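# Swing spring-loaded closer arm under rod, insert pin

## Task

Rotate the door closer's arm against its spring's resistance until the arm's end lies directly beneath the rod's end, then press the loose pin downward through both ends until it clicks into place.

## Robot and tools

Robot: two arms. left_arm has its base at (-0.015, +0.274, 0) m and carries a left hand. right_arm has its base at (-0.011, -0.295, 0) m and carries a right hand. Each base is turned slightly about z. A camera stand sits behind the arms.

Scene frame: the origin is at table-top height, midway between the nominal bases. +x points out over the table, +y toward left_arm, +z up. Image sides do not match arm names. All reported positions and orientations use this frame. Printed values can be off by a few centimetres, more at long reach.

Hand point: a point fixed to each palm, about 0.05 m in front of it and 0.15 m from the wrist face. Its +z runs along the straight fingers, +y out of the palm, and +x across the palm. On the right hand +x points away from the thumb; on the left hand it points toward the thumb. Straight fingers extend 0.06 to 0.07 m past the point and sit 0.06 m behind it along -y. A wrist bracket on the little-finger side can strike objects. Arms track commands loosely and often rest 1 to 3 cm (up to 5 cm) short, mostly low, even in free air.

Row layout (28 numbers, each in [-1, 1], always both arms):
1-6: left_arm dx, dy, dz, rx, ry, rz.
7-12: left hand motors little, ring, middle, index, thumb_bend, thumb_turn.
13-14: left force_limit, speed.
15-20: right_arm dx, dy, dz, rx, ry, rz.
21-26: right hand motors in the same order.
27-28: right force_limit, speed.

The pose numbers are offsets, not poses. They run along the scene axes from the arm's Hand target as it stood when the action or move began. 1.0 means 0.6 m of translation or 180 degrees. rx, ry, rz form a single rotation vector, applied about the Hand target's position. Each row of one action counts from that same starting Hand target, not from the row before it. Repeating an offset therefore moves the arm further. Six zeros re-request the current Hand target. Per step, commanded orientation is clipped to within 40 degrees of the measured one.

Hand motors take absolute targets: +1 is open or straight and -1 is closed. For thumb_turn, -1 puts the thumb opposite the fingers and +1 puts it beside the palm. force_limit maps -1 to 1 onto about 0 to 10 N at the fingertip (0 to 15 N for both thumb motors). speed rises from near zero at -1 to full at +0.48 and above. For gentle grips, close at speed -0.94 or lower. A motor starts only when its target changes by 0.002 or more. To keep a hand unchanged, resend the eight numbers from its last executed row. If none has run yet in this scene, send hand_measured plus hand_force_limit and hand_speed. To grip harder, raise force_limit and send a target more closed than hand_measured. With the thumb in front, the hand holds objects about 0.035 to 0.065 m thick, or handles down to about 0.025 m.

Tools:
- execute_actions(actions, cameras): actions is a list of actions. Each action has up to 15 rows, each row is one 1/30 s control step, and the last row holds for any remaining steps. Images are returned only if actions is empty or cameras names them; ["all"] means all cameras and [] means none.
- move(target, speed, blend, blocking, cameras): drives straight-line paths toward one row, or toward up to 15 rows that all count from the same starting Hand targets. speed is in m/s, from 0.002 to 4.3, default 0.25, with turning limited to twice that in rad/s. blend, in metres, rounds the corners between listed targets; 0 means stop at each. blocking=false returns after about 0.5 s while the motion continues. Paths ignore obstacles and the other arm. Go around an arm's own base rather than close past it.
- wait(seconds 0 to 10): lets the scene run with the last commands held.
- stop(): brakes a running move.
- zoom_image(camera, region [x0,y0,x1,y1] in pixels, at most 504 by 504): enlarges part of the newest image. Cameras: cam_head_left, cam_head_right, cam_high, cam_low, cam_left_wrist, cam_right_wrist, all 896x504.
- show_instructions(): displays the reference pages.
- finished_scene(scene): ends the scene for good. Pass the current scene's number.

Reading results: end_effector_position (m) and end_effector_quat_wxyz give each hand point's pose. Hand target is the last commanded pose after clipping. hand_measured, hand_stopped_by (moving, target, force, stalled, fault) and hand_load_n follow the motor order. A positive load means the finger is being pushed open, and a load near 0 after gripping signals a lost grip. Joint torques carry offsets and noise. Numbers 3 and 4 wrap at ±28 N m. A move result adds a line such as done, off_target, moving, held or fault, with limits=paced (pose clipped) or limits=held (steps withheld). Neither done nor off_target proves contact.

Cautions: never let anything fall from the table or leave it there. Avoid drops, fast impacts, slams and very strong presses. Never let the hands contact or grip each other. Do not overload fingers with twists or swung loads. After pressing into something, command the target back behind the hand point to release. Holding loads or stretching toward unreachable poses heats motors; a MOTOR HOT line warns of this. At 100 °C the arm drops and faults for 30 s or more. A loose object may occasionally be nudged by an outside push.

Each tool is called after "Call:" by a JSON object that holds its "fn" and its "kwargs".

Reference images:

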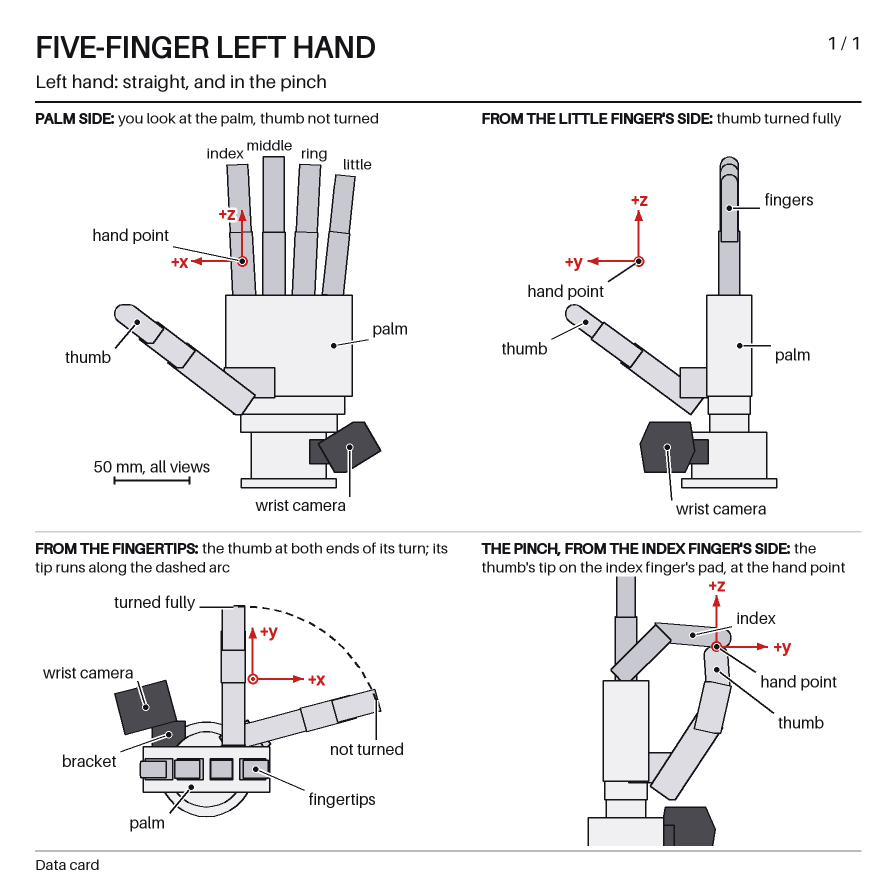

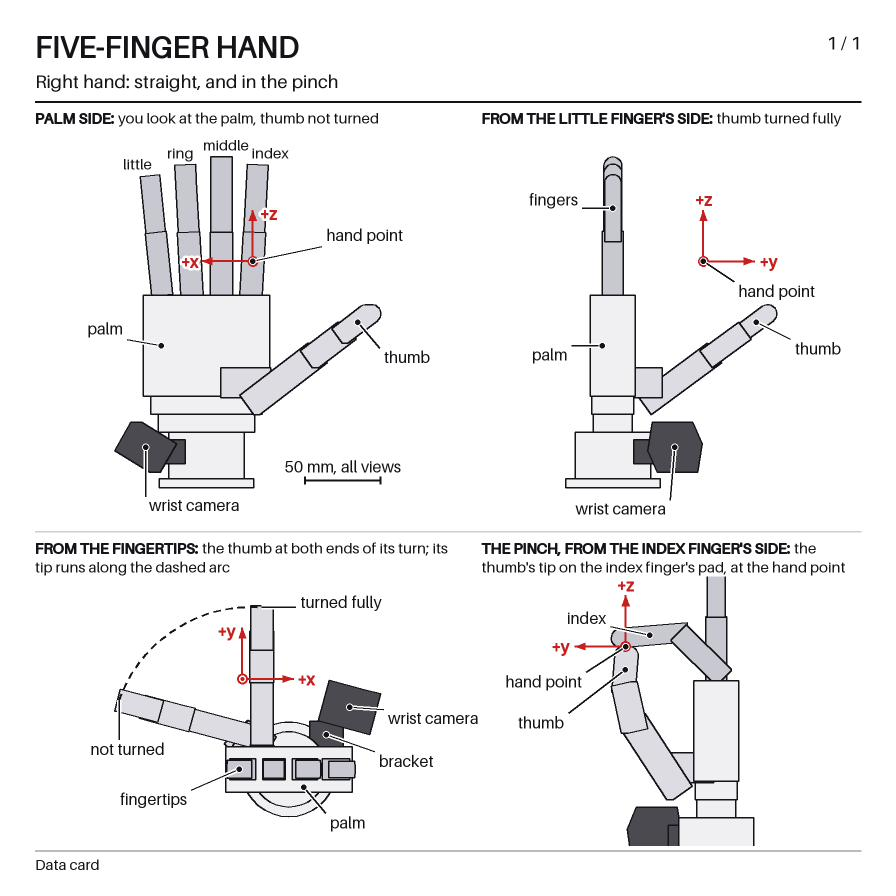

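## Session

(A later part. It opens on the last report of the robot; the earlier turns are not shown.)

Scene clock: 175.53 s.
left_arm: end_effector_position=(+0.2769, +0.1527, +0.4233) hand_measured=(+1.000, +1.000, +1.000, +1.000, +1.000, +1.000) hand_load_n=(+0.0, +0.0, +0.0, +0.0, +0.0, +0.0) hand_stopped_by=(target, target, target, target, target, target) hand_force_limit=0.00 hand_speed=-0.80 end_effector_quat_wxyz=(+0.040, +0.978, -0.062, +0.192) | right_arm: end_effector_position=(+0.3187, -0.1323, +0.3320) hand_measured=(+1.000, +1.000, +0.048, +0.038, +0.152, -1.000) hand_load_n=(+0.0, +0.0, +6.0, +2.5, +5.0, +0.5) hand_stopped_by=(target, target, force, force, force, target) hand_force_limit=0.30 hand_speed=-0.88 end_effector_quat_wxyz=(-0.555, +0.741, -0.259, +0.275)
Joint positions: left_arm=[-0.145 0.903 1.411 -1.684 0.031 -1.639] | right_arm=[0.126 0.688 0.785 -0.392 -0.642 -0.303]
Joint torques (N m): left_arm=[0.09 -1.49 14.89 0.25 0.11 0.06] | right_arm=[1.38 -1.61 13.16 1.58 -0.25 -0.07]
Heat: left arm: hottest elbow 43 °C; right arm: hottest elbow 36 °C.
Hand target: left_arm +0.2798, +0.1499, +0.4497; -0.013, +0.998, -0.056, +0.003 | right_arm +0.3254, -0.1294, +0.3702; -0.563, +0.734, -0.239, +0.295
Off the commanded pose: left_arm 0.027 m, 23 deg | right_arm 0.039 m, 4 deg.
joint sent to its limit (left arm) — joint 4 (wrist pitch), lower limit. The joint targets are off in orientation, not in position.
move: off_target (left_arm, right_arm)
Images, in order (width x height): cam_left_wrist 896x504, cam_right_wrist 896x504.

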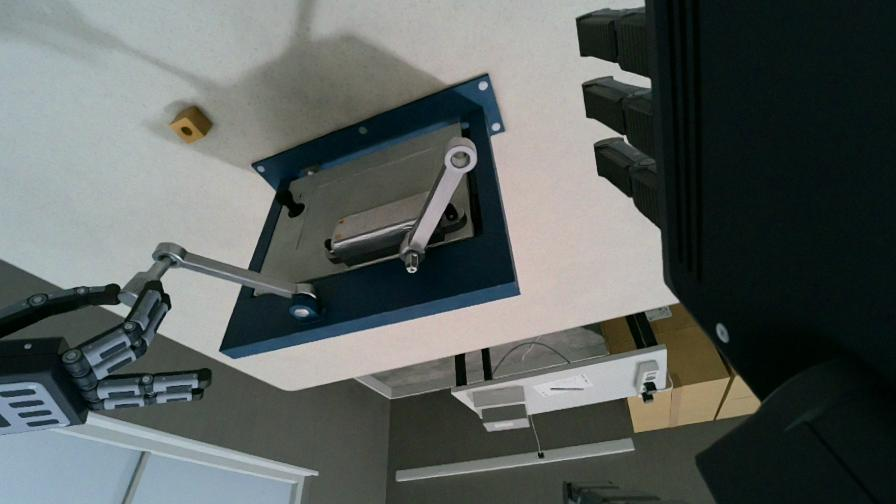

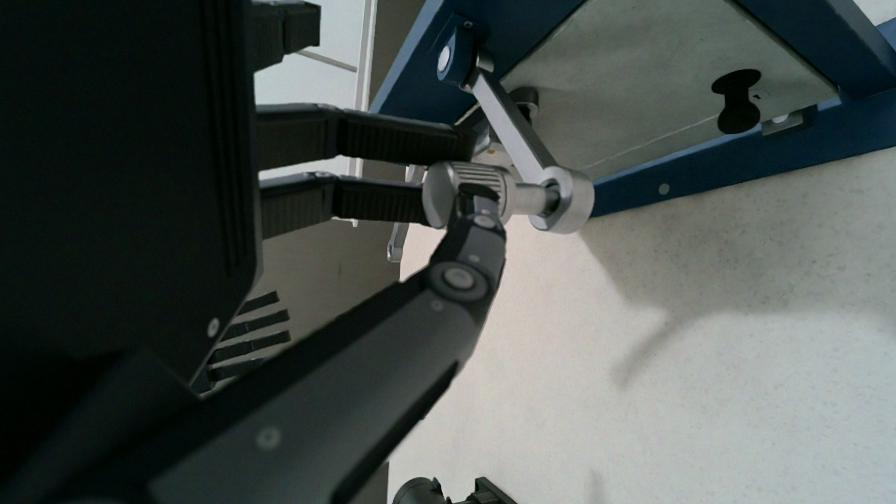

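Call:
{"fn": "move", "kwargs": {"target": [0,0,0,0,0,0,1,1,1,1,1,1,0,-0.8,-0.0167,0.0315,0.0,0,0,0,1,1,-0.12,-0.12,-0.12,-1,0.3,-0.88], "speed": 0.05, "cameras": ["cam_right_wrist","cam_left_wrist","cam_head_left"]}}

Call:
{"fn": "zoom_image", "kwargs": {"camera": "cam_right_wrist", "region": [400, 120, 700, 300]}}

Call:
{"fn": "zoom_image", "kwargs": {"camera": "cam_left_wrist", "region": [100, 220, 220, 340]}}

Scene clock: 178.63 s.
left_arm: end_effector_position=(+0.2769, +0.1527, +0.4233) hand_measured=(+1.000, +1.000, +1.000, +1.000, +1.000, +1.000) hand_load_n=(+0.0, +0.0, +0.0, +0.0, +0.0, +0.0) hand_stopped_by=(target, target, target, target, target, target) hand_force_limit=0.00 hand_speed=-0.80 end_effector_quat_wxyz=(+0.040, +0.978, -0.062, +0.192) | right_arm: end_effector_position=(+0.3149, -0.1140, +0.3289) hand_measured=(+1.000, +1.000, +0.048, +0.038, +0.152, -1.000) hand_load_n=(+0.0, +0.0, +3.0, +3.0, +3.5, +0.0) hand_stopped_by=(target, target, force, force, force, target) hand_force_limit=0.30 hand_speed=-0.88 end_effector_quat_wxyz=(-0.548, +0.748, -0.252, +0.277)
Joint positions: left_arm=[-0.145 0.903 1.411 -1.684 0.031 -1.639] | right_arm=[0.217 0.688 0.785 -0.392 -0.554 -0.301]
Joint torques (N m): left_arm=[-0.26 -1.73 14.75 -0.03 0.04 0.04] | right_arm=[1.26 -3.25 12.55 1.74 -0.23 0.16]
Heat: left arm: hottest elbow 43 °C; right arm: hottest elbow 36 °C.
Hand target: left_arm +0.2798, +0.1499, +0.4497; -0.013, +0.998, -0.056, +0.003 | right_arm +0.3153, -0.1105, +0.3701; -0.563, +0.734, -0.239, +0.295
Off the commanded pose: left_arm 0.027 m, 23 deg | right_arm 0.041 m, 4 deg.
joint sent to its limit (left arm) — joint 4 (wrist pitch), lower limit. The joint targets are off in orientation, not in position.
move: off_target (left_arm, right_arm)
Images, in order (width x height): cam_head_left 896x504, cam_left_wrist 896x504, cam_right_wrist 896x504.

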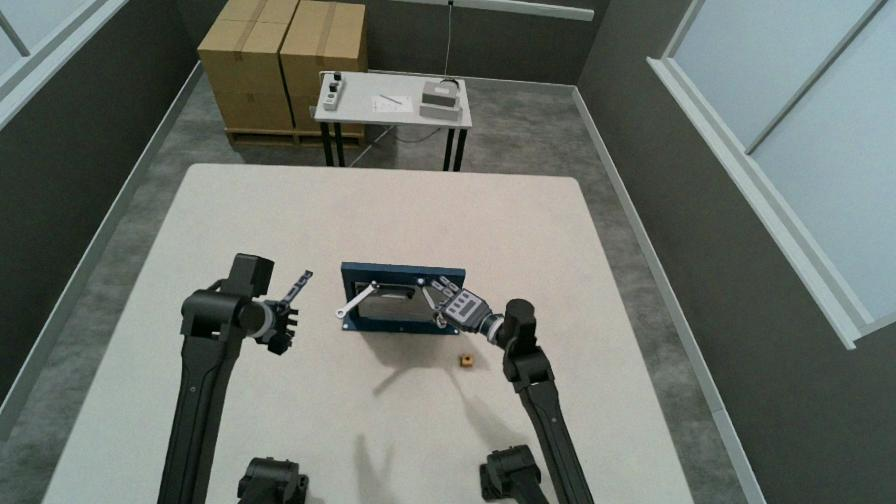

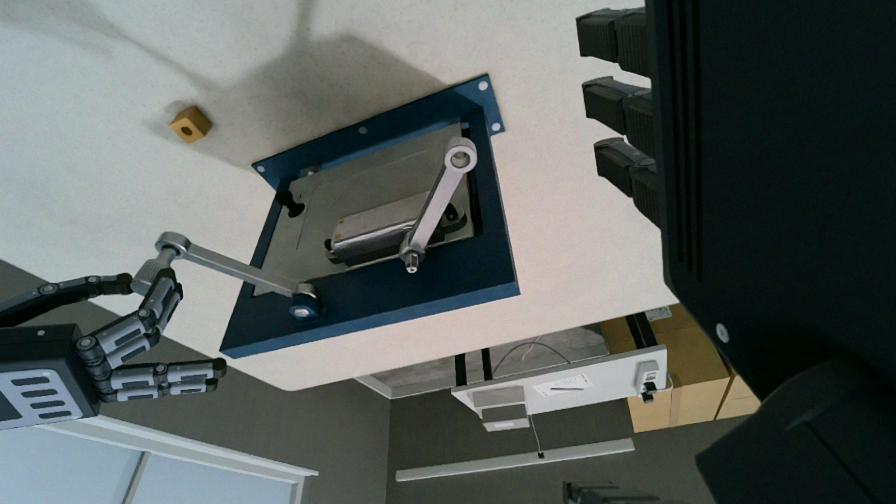

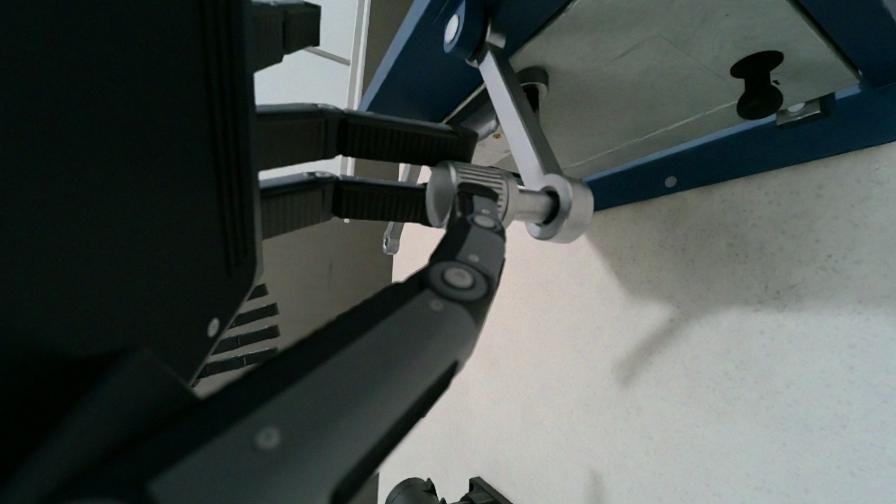

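Scaled by 1.680.

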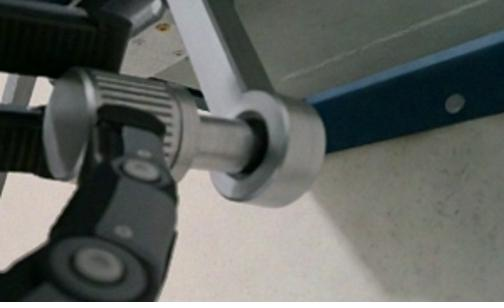

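Scaled by 4.200.

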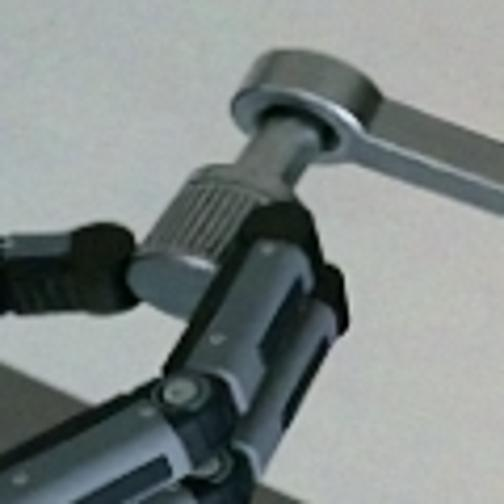

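Call:
{"fn": "move", "kwargs": {"target": [[0,0,0,0,0,0,1,1,1,1,1,1,0,-0.8,-0.011,0.034,0.0,0,0,0,1,1,-0.12,-0.12,-0.12,-1,0.3,-0.88],[0,0,0,0,0,0,1,1,1,1,1,1,0,-0.8,-0.016,0.069,0.0,0,0,0,1,1,-0.12,-0.12,-0.12,-1,0.3,-0.88]], "speed": 0.05, "blend": 0.01, "cameras": ["cam_right_wrist","cam_left_wrist","cam_head_left"]}}

Call:
{"fn": "zoom_image", "kwargs": {"camera": "cam_right_wrist", "region": [400, 120, 700, 300]}}

Call:
{"fn": "zoom_image", "kwargs": {"camera": "cam_left_wrist", "region": [100, 180, 260, 340]}}

Scene clock: 181.07 s.
left_arm: end_effector_position=(+0.2769, +0.1527, +0.4233) hand_measured=(+1.000, +1.000, +1.000, +1.000, +1.000, +1.000) hand_load_n=(+0.0, +0.0, +0.0, +0.0, +0.0, +0.0) hand_stopped_by=(target, target, target, target, target, target) hand_force_limit=0.00 hand_speed=-0.80 end_effector_quat_wxyz=(+0.040, +0.978, -0.062, +0.192) | right_arm: end_effector_position=(+0.3007, -0.0771, +0.3269) hand_measured=(+1.000, +1.000, +0.048, +0.038, +0.152, -1.000) hand_load_n=(+0.0, -0.5, +5.0, +2.0, +4.0, +0.0) hand_stopped_by=(target, target, force, force, force, target) hand_force_limit=0.30 hand_speed=-0.88 end_effector_quat_wxyz=(-0.538, +0.754, -0.252, +0.278)
Joint positions: left_arm=[-0.145 0.903 1.411 -1.684 0.031 -1.639] | right_arm=[0.406 0.682 0.786 -0.392 -0.365 -0.259]
Joint torques (N m): left_arm=[-0.15 -2.2 14.64 0.18 0.08 0.04] | right_arm=[1.73 -2.2 12.51 3.02 -0.24 0.21]
Heat: left arm: hottest elbow 43 °C; right arm: hottest elbow 37 °C.
Hand target: left_arm +0.2798, +0.1499, +0.4497; -0.013, +0.998, -0.056, +0.003 | right_arm +0.3056, -0.0691, +0.3701; -0.563, +0.734, -0.239, +0.295
Off the commanded pose: left_arm 0.027 m, 23 deg | right_arm 0.044 m, 4 deg.
joint sent to its limit (left arm) — joint 4 (wrist pitch), lower limit. The joint targets are off in orientation, not in position.
move: off_target (left_arm, right_arm)
Images, in order (width x height): cam_head_left 896x504, cam_left_wrist 896x504, cam_right_wrist 896x504.

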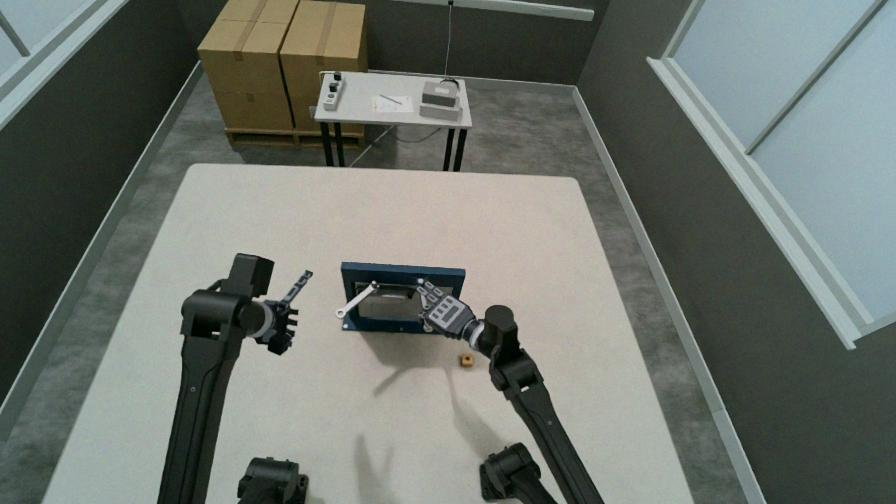

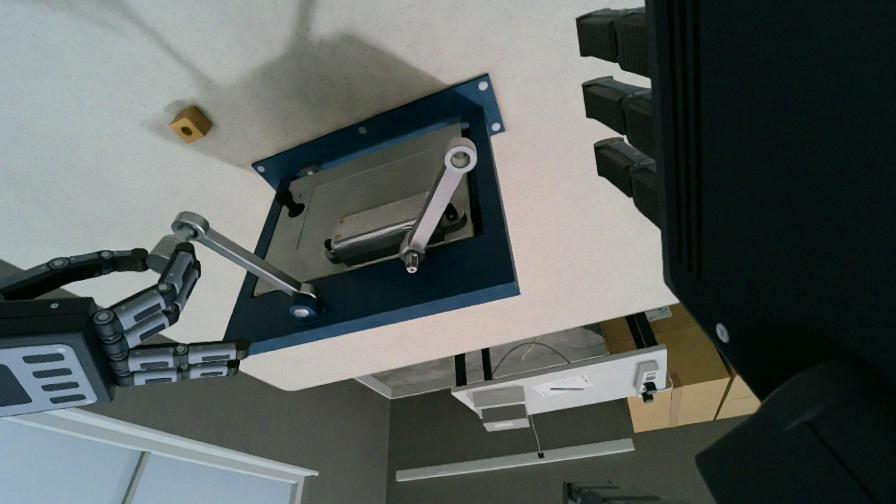

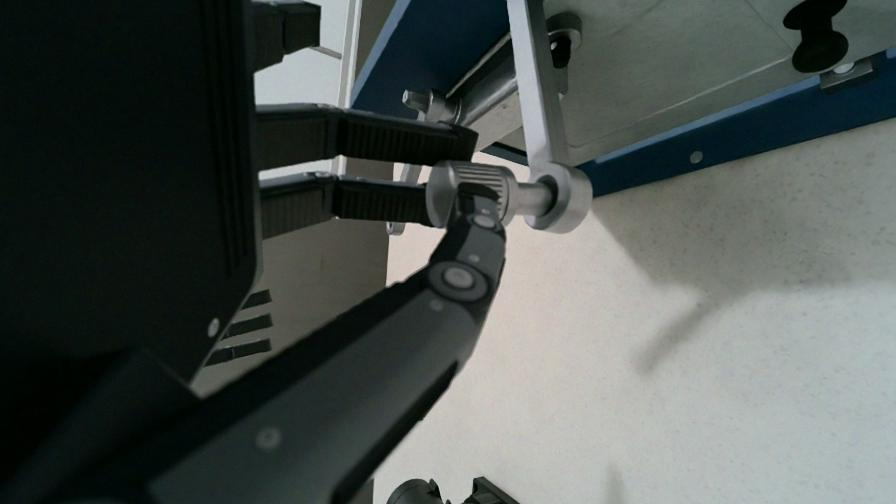

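Scaled by 1.680.

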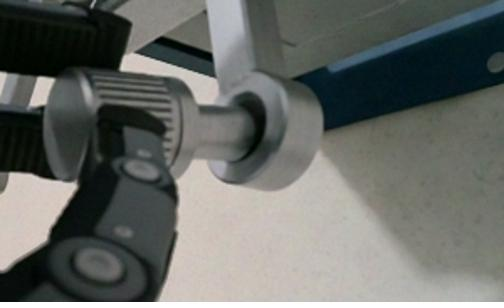

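Scaled by 3.150.

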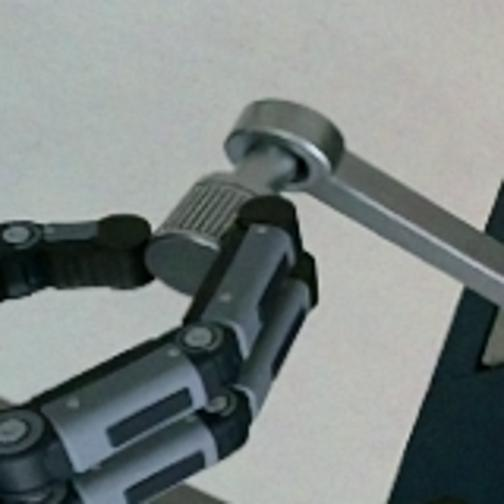

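Call:
{"fn": "move", "kwargs": {"target": [[0,0,0,0,0,0,1,1,1,1,1,1,0,-0.8,0.001,0.0355,0.0,0,0,0,1,1,-0.12,-0.12,-0.12,-1,0.3,-0.88],[0,0,0,0,0,0,1,1,1,1,1,1,0,-0.8,0.009,0.07,0.0,0,0,0,1,1,-0.12,-0.12,-0.12,-1,0.3,-0.88],[0,0,0,0,0,0,1,1,1,1,1,1,0,-0.8,0.020,0.1,0.0,0,0,0,1,1,-0.12,-0.12,-0.12,-1,0.3,-0.88]], "speed": 0.05, "blend": 0.01, "cameras": ["cam_right_wrist","cam_left_wrist","cam_head_left","cam_head_right"]}}

Call:
{"fn": "zoom_image", "kwargs": {"camera": "cam_right_wrist", "region": [400, 120, 700, 300]}}

Call:
{"fn": "zoom_image", "kwargs": {"camera": "cam_left_wrist", "region": [120, 120, 360, 340]}}

Call:
{"fn": "zoom_image", "kwargs": {"camera": "cam_head_left", "region": [330, 255, 490, 345]}}

Scene clock: 188.93 s.
left_arm: end_effector_position=(+0.2769, +0.1527, +0.4233) hand_measured=(+1.000, +1.000, +1.000, +1.000, +1.000, +1.000) hand_load_n=(+0.0, +0.0, +0.0, +0.0, +0.0, +0.0) hand_stopped_by=(target, target, target, target, target, target) hand_force_limit=0.00 hand_speed=-0.80 end_effector_quat_wxyz=(+0.040, +0.978, -0.062, +0.192) | right_arm: end_effector_position=(+0.3075, -0.0215, +0.3274) hand_measured=(+1.000, +1.000, +0.048, +0.038, +0.152, -1.000) hand_load_n=(+0.0, +0.0, +4.0, +2.5, +3.0, +0.5) hand_stopped_by=(target, target, force, force, force, target) hand_force_limit=0.30 hand_speed=-0.88 end_effector_quat_wxyz=(-0.536, +0.756, -0.248, +0.281)
Joint positions: left_arm=[-0.145 0.903 1.411 -1.684 0.031 -1.639] | right_arm=[0.602 0.781 0.823 -0.316 -0.176 -0.215]
Joint torques (N m): left_arm=[-1.55 -2.49 14.69 -0.01 0.09 0.03] | right_arm=[1.2 -2.14 12.81 3.38 -0.12 0.13]
Heat: left arm: hottest elbow 43 °C; right arm: hottest elbow 40 °C.
Hand target: left_arm +0.2798, +0.1499, +0.4497; -0.013, +0.998, -0.056, +0.003 | right_arm +0.3176, -0.0091, +0.3702; -0.563, +0.734, -0.239, +0.295
Off the commanded pose: left_arm 0.027 m, 23 deg | right_arm 0.046 m, 4 deg.
joint sent to its limit (left arm) — joint 4 (wrist pitch), lower limit. The joint targets are off in orientation, not in position.
move: off_target (left_arm, right_arm); blend cut to 0.0096 m at target 2
Images, in order (width x height): cam_head_left 896x504, cam_head_right 896x504, cam_left_wrist 896x504, cam_right_wrist 896x504.

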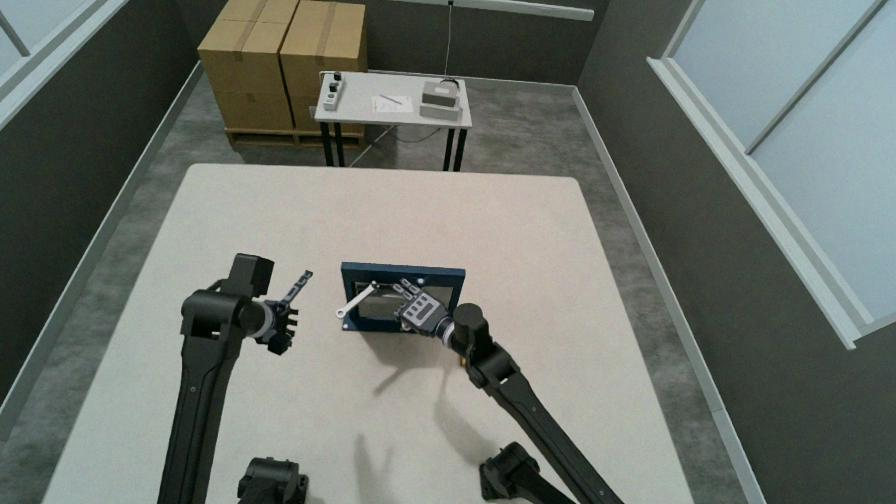

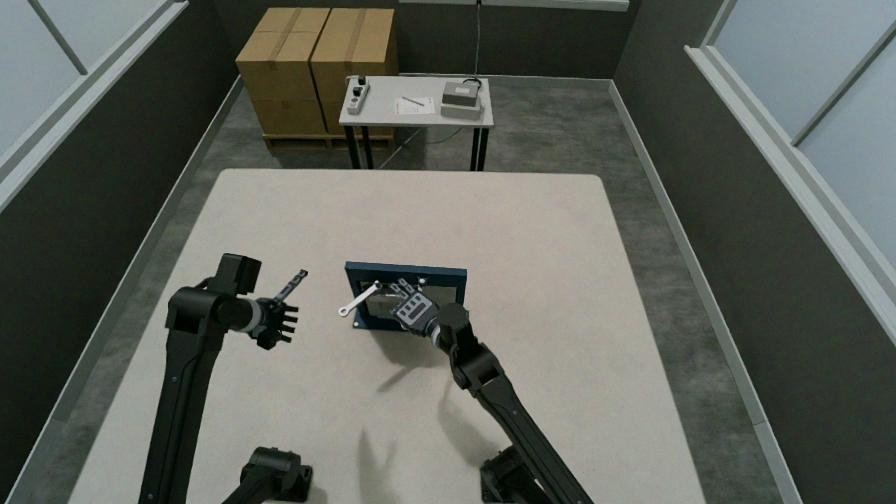

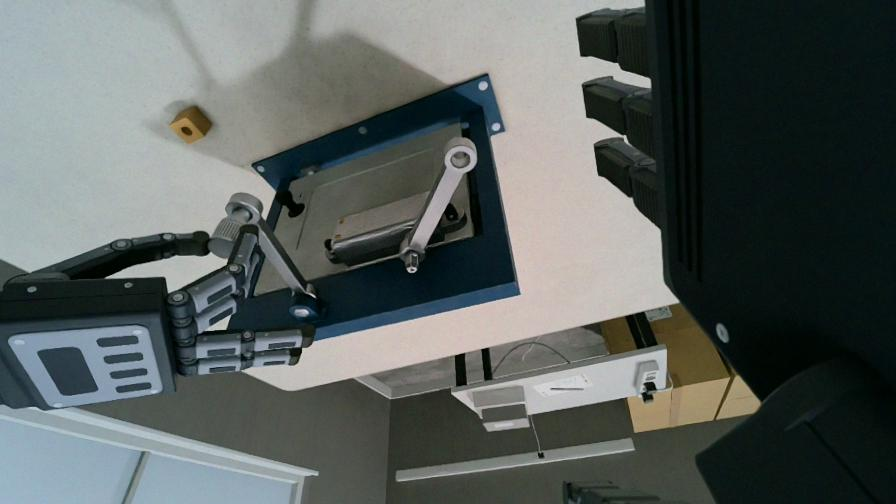

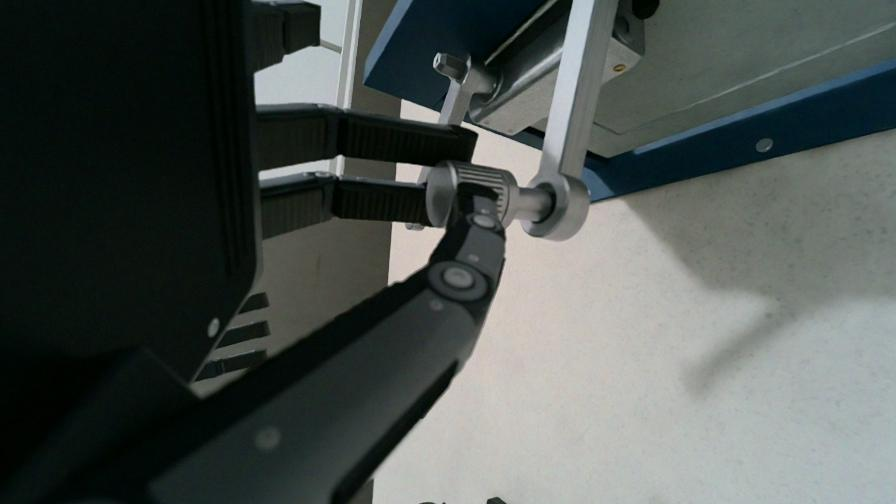

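Scaled by 1.680.

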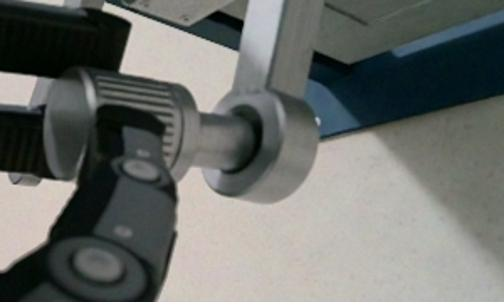

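Scaled by 2.100.

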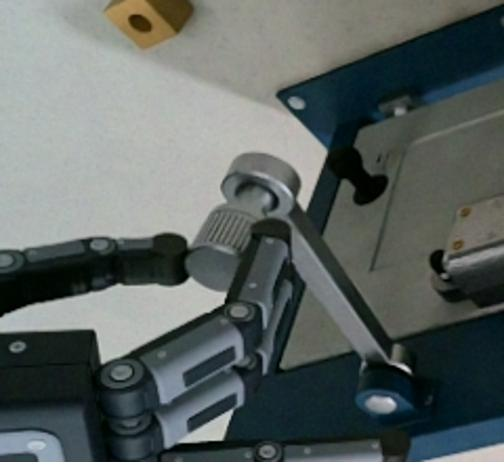

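Scaled by 3.150.

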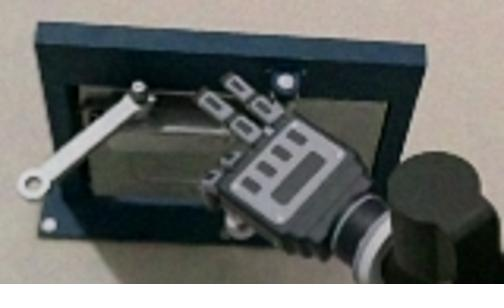

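Call:
{"fn": "move", "kwargs": {"target": [0,0,0,0,0,0,1,1,1,1,1,1,0,-0.8,0.017,0.036,0.0,0,0,0,1,1,-0.12,-0.12,-0.12,-1,0.3,-0.88], "speed": 0.05, "cameras": ["cam_right_wrist","cam_left_wrist","cam_head_left"]}}

Call:
{"fn": "zoom_image", "kwargs": {"camera": "cam_right_wrist", "region": [400, 120, 700, 300]}}

Call:
{"fn": "zoom_image", "kwargs": {"camera": "cam_left_wrist", "region": [120, 100, 520, 340]}}

Scene clock: 191.57 s.
left_arm: end_effector_position=(+0.2769, +0.1527, +0.4233) hand_measured=(+1.000, +1.000, +1.000, +1.000, +1.000, +1.000) hand_load_n=(+0.0, +0.0, +0.0, +0.0, +0.0, +0.0) hand_stopped_by=(target, target, target, target, target, target) hand_force_limit=0.00 hand_speed=-0.80 end_effector_quat_wxyz=(+0.040, +0.978, -0.062, +0.192) | right_arm: end_effector_position=(+0.3173, -0.0009, +0.3275) hand_measured=(+1.000, +1.000, +0.048, +0.038, +0.152, -1.000) hand_load_n=(+0.0, +0.0, +4.0, +2.5, +3.0, +0.0) hand_stopped_by=(target, target, force, force, force, target) hand_force_limit=0.30 hand_speed=-0.88 end_effector_quat_wxyz=(-0.536, +0.757, -0.247, +0.282)
Joint positions: left_arm=[-0.145 0.903 1.411 -1.684 0.031 -1.639] | right_arm=[0.646 0.842 0.851 -0.282 -0.134 -0.206]
Joint torques (N m): left_arm=[-0.62 -1.44 14.49 -0.03 0.06 0.07] | right_arm=[1.49 -3.14 12.83 3.33 -0.09 0.13]
Heat: left arm: hottest elbow 43 °C; right arm: hottest elbow 40 °C.
Hand target: left_arm +0.2798, +0.1499, +0.4497; -0.013, +0.998, -0.056, +0.003 | right_arm +0.3278, +0.0126, +0.3701; -0.563, +0.734, -0.239, +0.295
Off the commanded pose: left_arm 0.027 m, 23 deg | right_arm 0.046 m, 4 deg.
joint sent to its limit (left arm) — joint 4 (wrist pitch), lower limit. The joint targets are off in orientation, not in position.
move: off_target (left_arm, right_arm)
Images, in order (width x height): cam_head_left 896x504, cam_left_wrist 896x504, cam_right_wrist 896x504.

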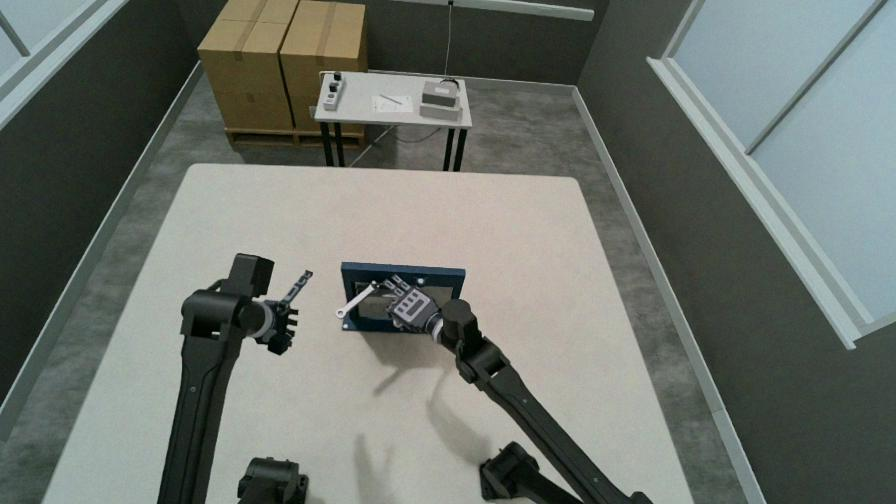

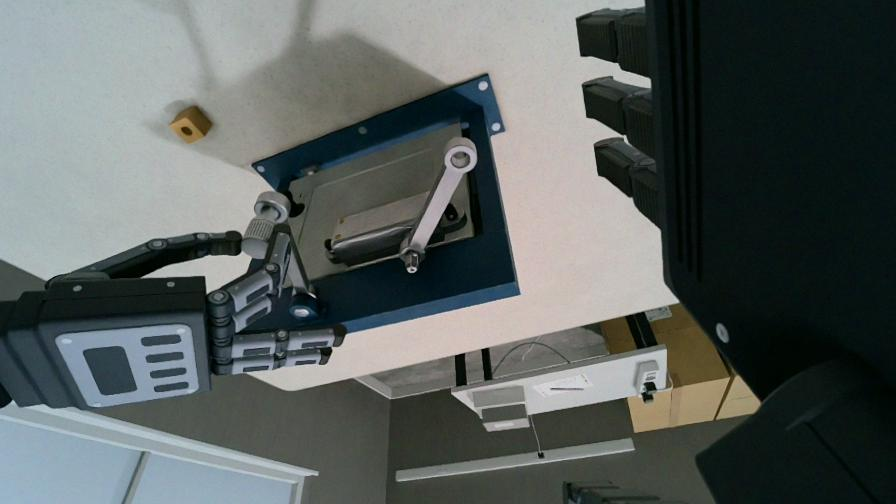

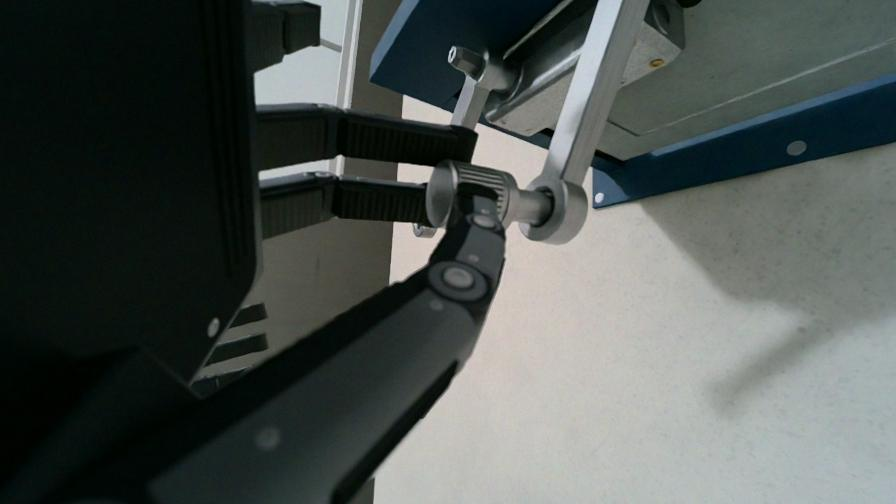

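Scaled by 1.680.

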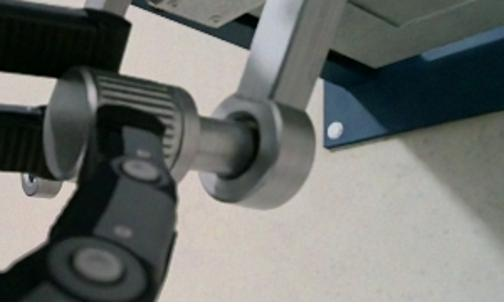

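Scaled by 1.260.

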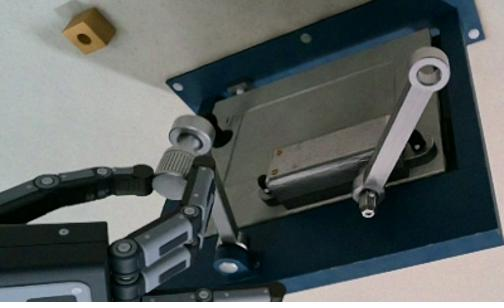

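Call:
{"fn": "move", "kwargs": {"target": [-0.0747,0.0835,-0.05,-0.226,-0.4538,-0.1746,1,1,1,1,-0.8,-1,0,0,0,0,0,0,0,0,1,1,-0.12,-0.12,-0.12,-1,0.3,-0.88], "speed": 0.3, "cameras": ["all"]}}

Scene clock: 197.27 s.
left_arm: end_effector_position=(+0.2370, +0.2012, +0.4192) hand_measured=(+1.000, +1.000, +1.000, +1.000, -0.800, -1.000) hand_load_n=(+0.0, +0.0, +0.0, +0.0, +0.0, +0.0) hand_stopped_by=(target, target, target, target, target, target) hand_force_limit=0.00 hand_speed=0.00 end_effector_quat_wxyz=(+0.274, +0.657, -0.270, +0.648) | right_arm: end_effector_position=(+0.3174, -0.0010, +0.3275) hand_measured=(+1.000, +1.000, +0.048, +0.038, +0.152, -1.000) hand_load_n=(+0.0, -0.5, +3.5, +2.5, +3.0, +0.0) hand_stopped_by=(target, target, force, force, force, target) hand_force_limit=0.30 hand_speed=-0.88 end_effector_quat_wxyz=(-0.536, +0.757, -0.247, +0.282)
Joint positions: left_arm=[0.646 0.55 0.569 -0.075 1.392 -1.528] | right_arm=[0.646 0.842 0.851 -0.282 -0.133 -0.206]
Joint torques (N m): left_arm=[0.97 -0.91 9.81 1.61 -0.11 0.01] | right_arm=[1.38 -2.96 12.93 3.37 -0.12 0.14]
Heat: left arm: hottest elbow 43 °C; right arm: hottest elbow 40 °C.
Hand target: left_arm +0.2351, +0.2000, +0.4197; +0.270, +0.654, -0.271, +0.653 | right_arm +0.3279, +0.0125, +0.3701; -0.563, +0.734, -0.239, +0.295
Off the commanded pose: left_arm 0.002 m, 1 deg | right_arm 0.046 m, 4 deg.
move: off_target (right_arm)

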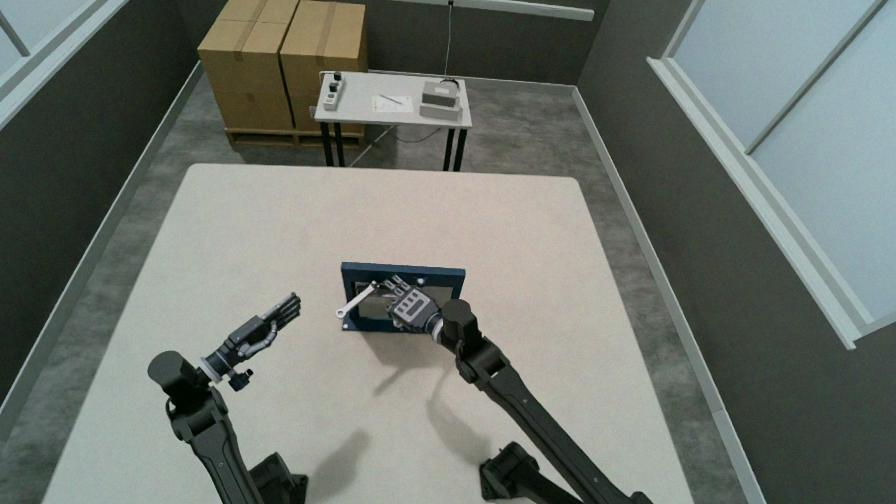

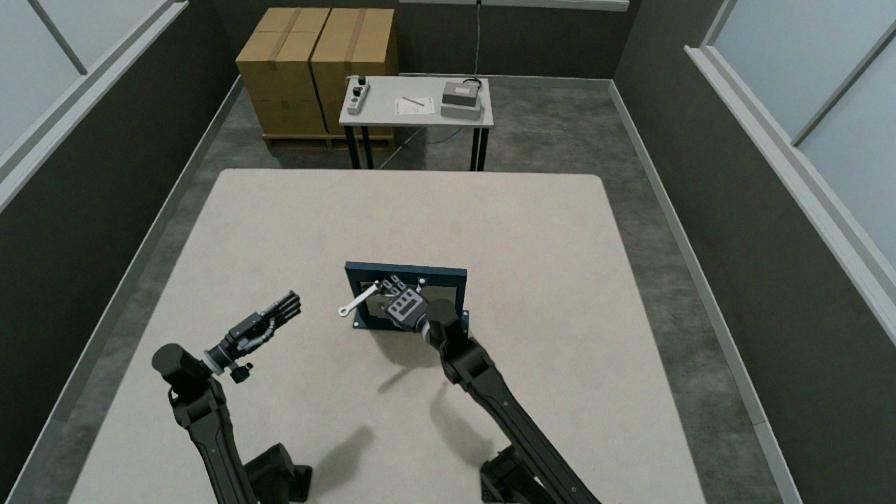

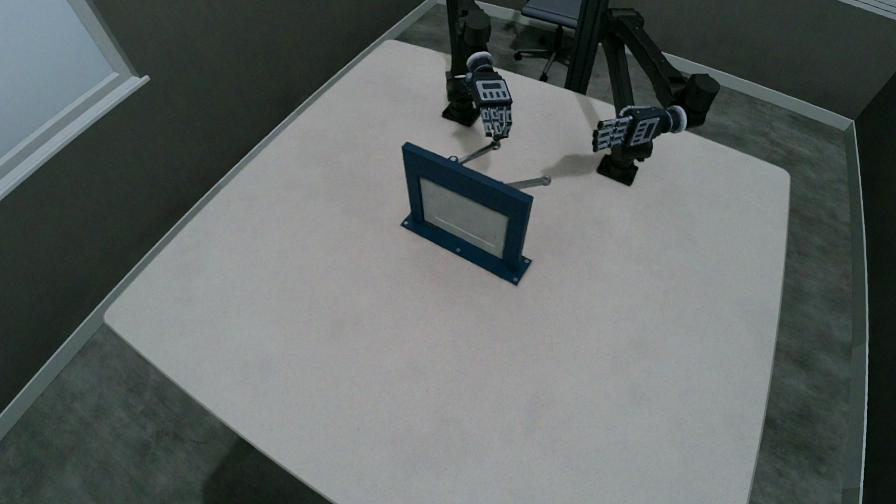

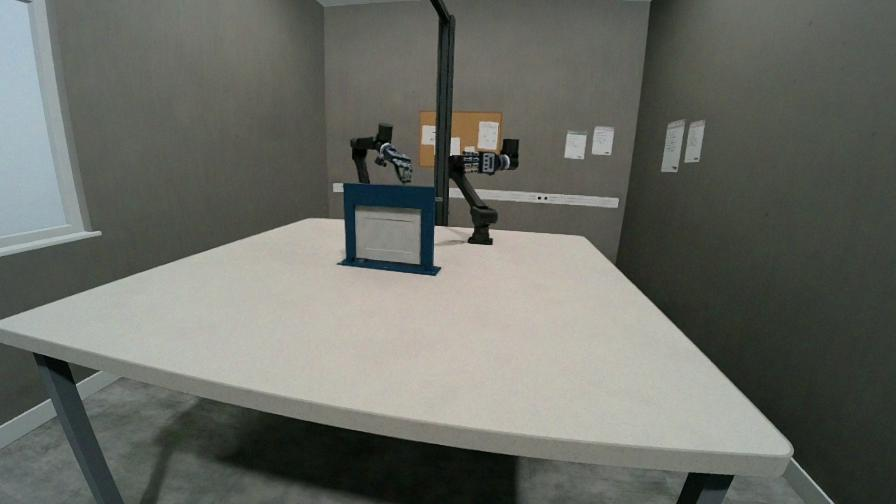

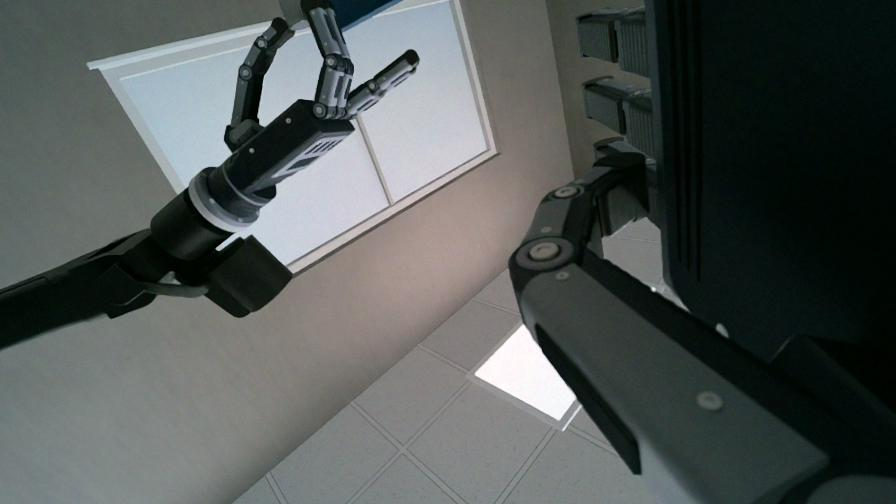

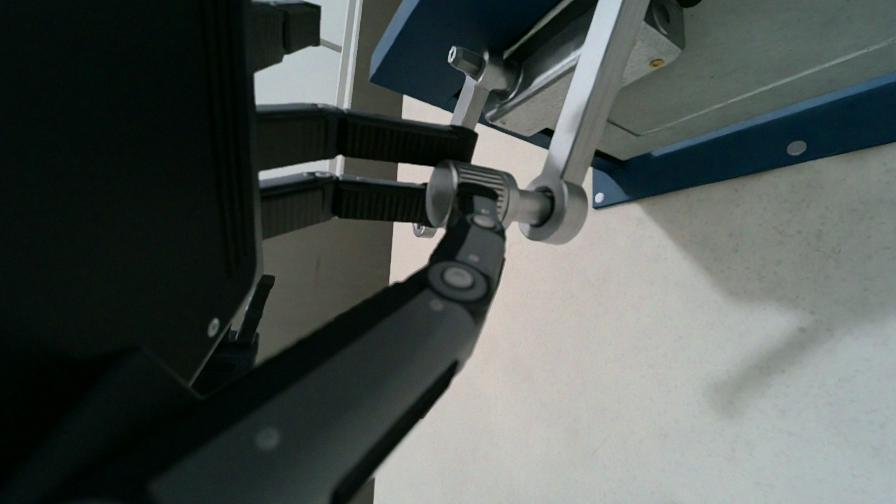

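Call:
{"fn": "zoom_image", "kwargs": {"camera": "cam_head_left", "region": [200, 255, 440, 395]}}

Call:
{"fn": "zoom_image", "kwargs": {"camera": "cam_high", "region": [430, 60, 700, 220]}}

Scaled by 2.100.

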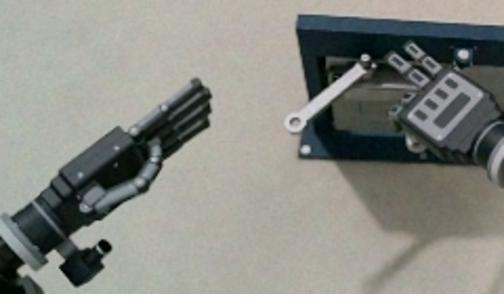

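Scaled by 1.867.

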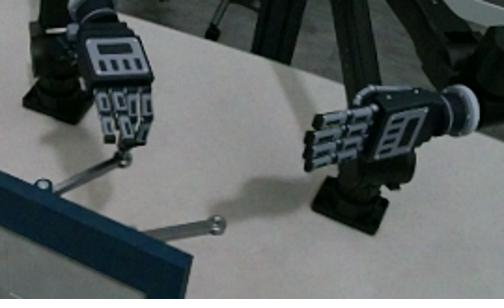

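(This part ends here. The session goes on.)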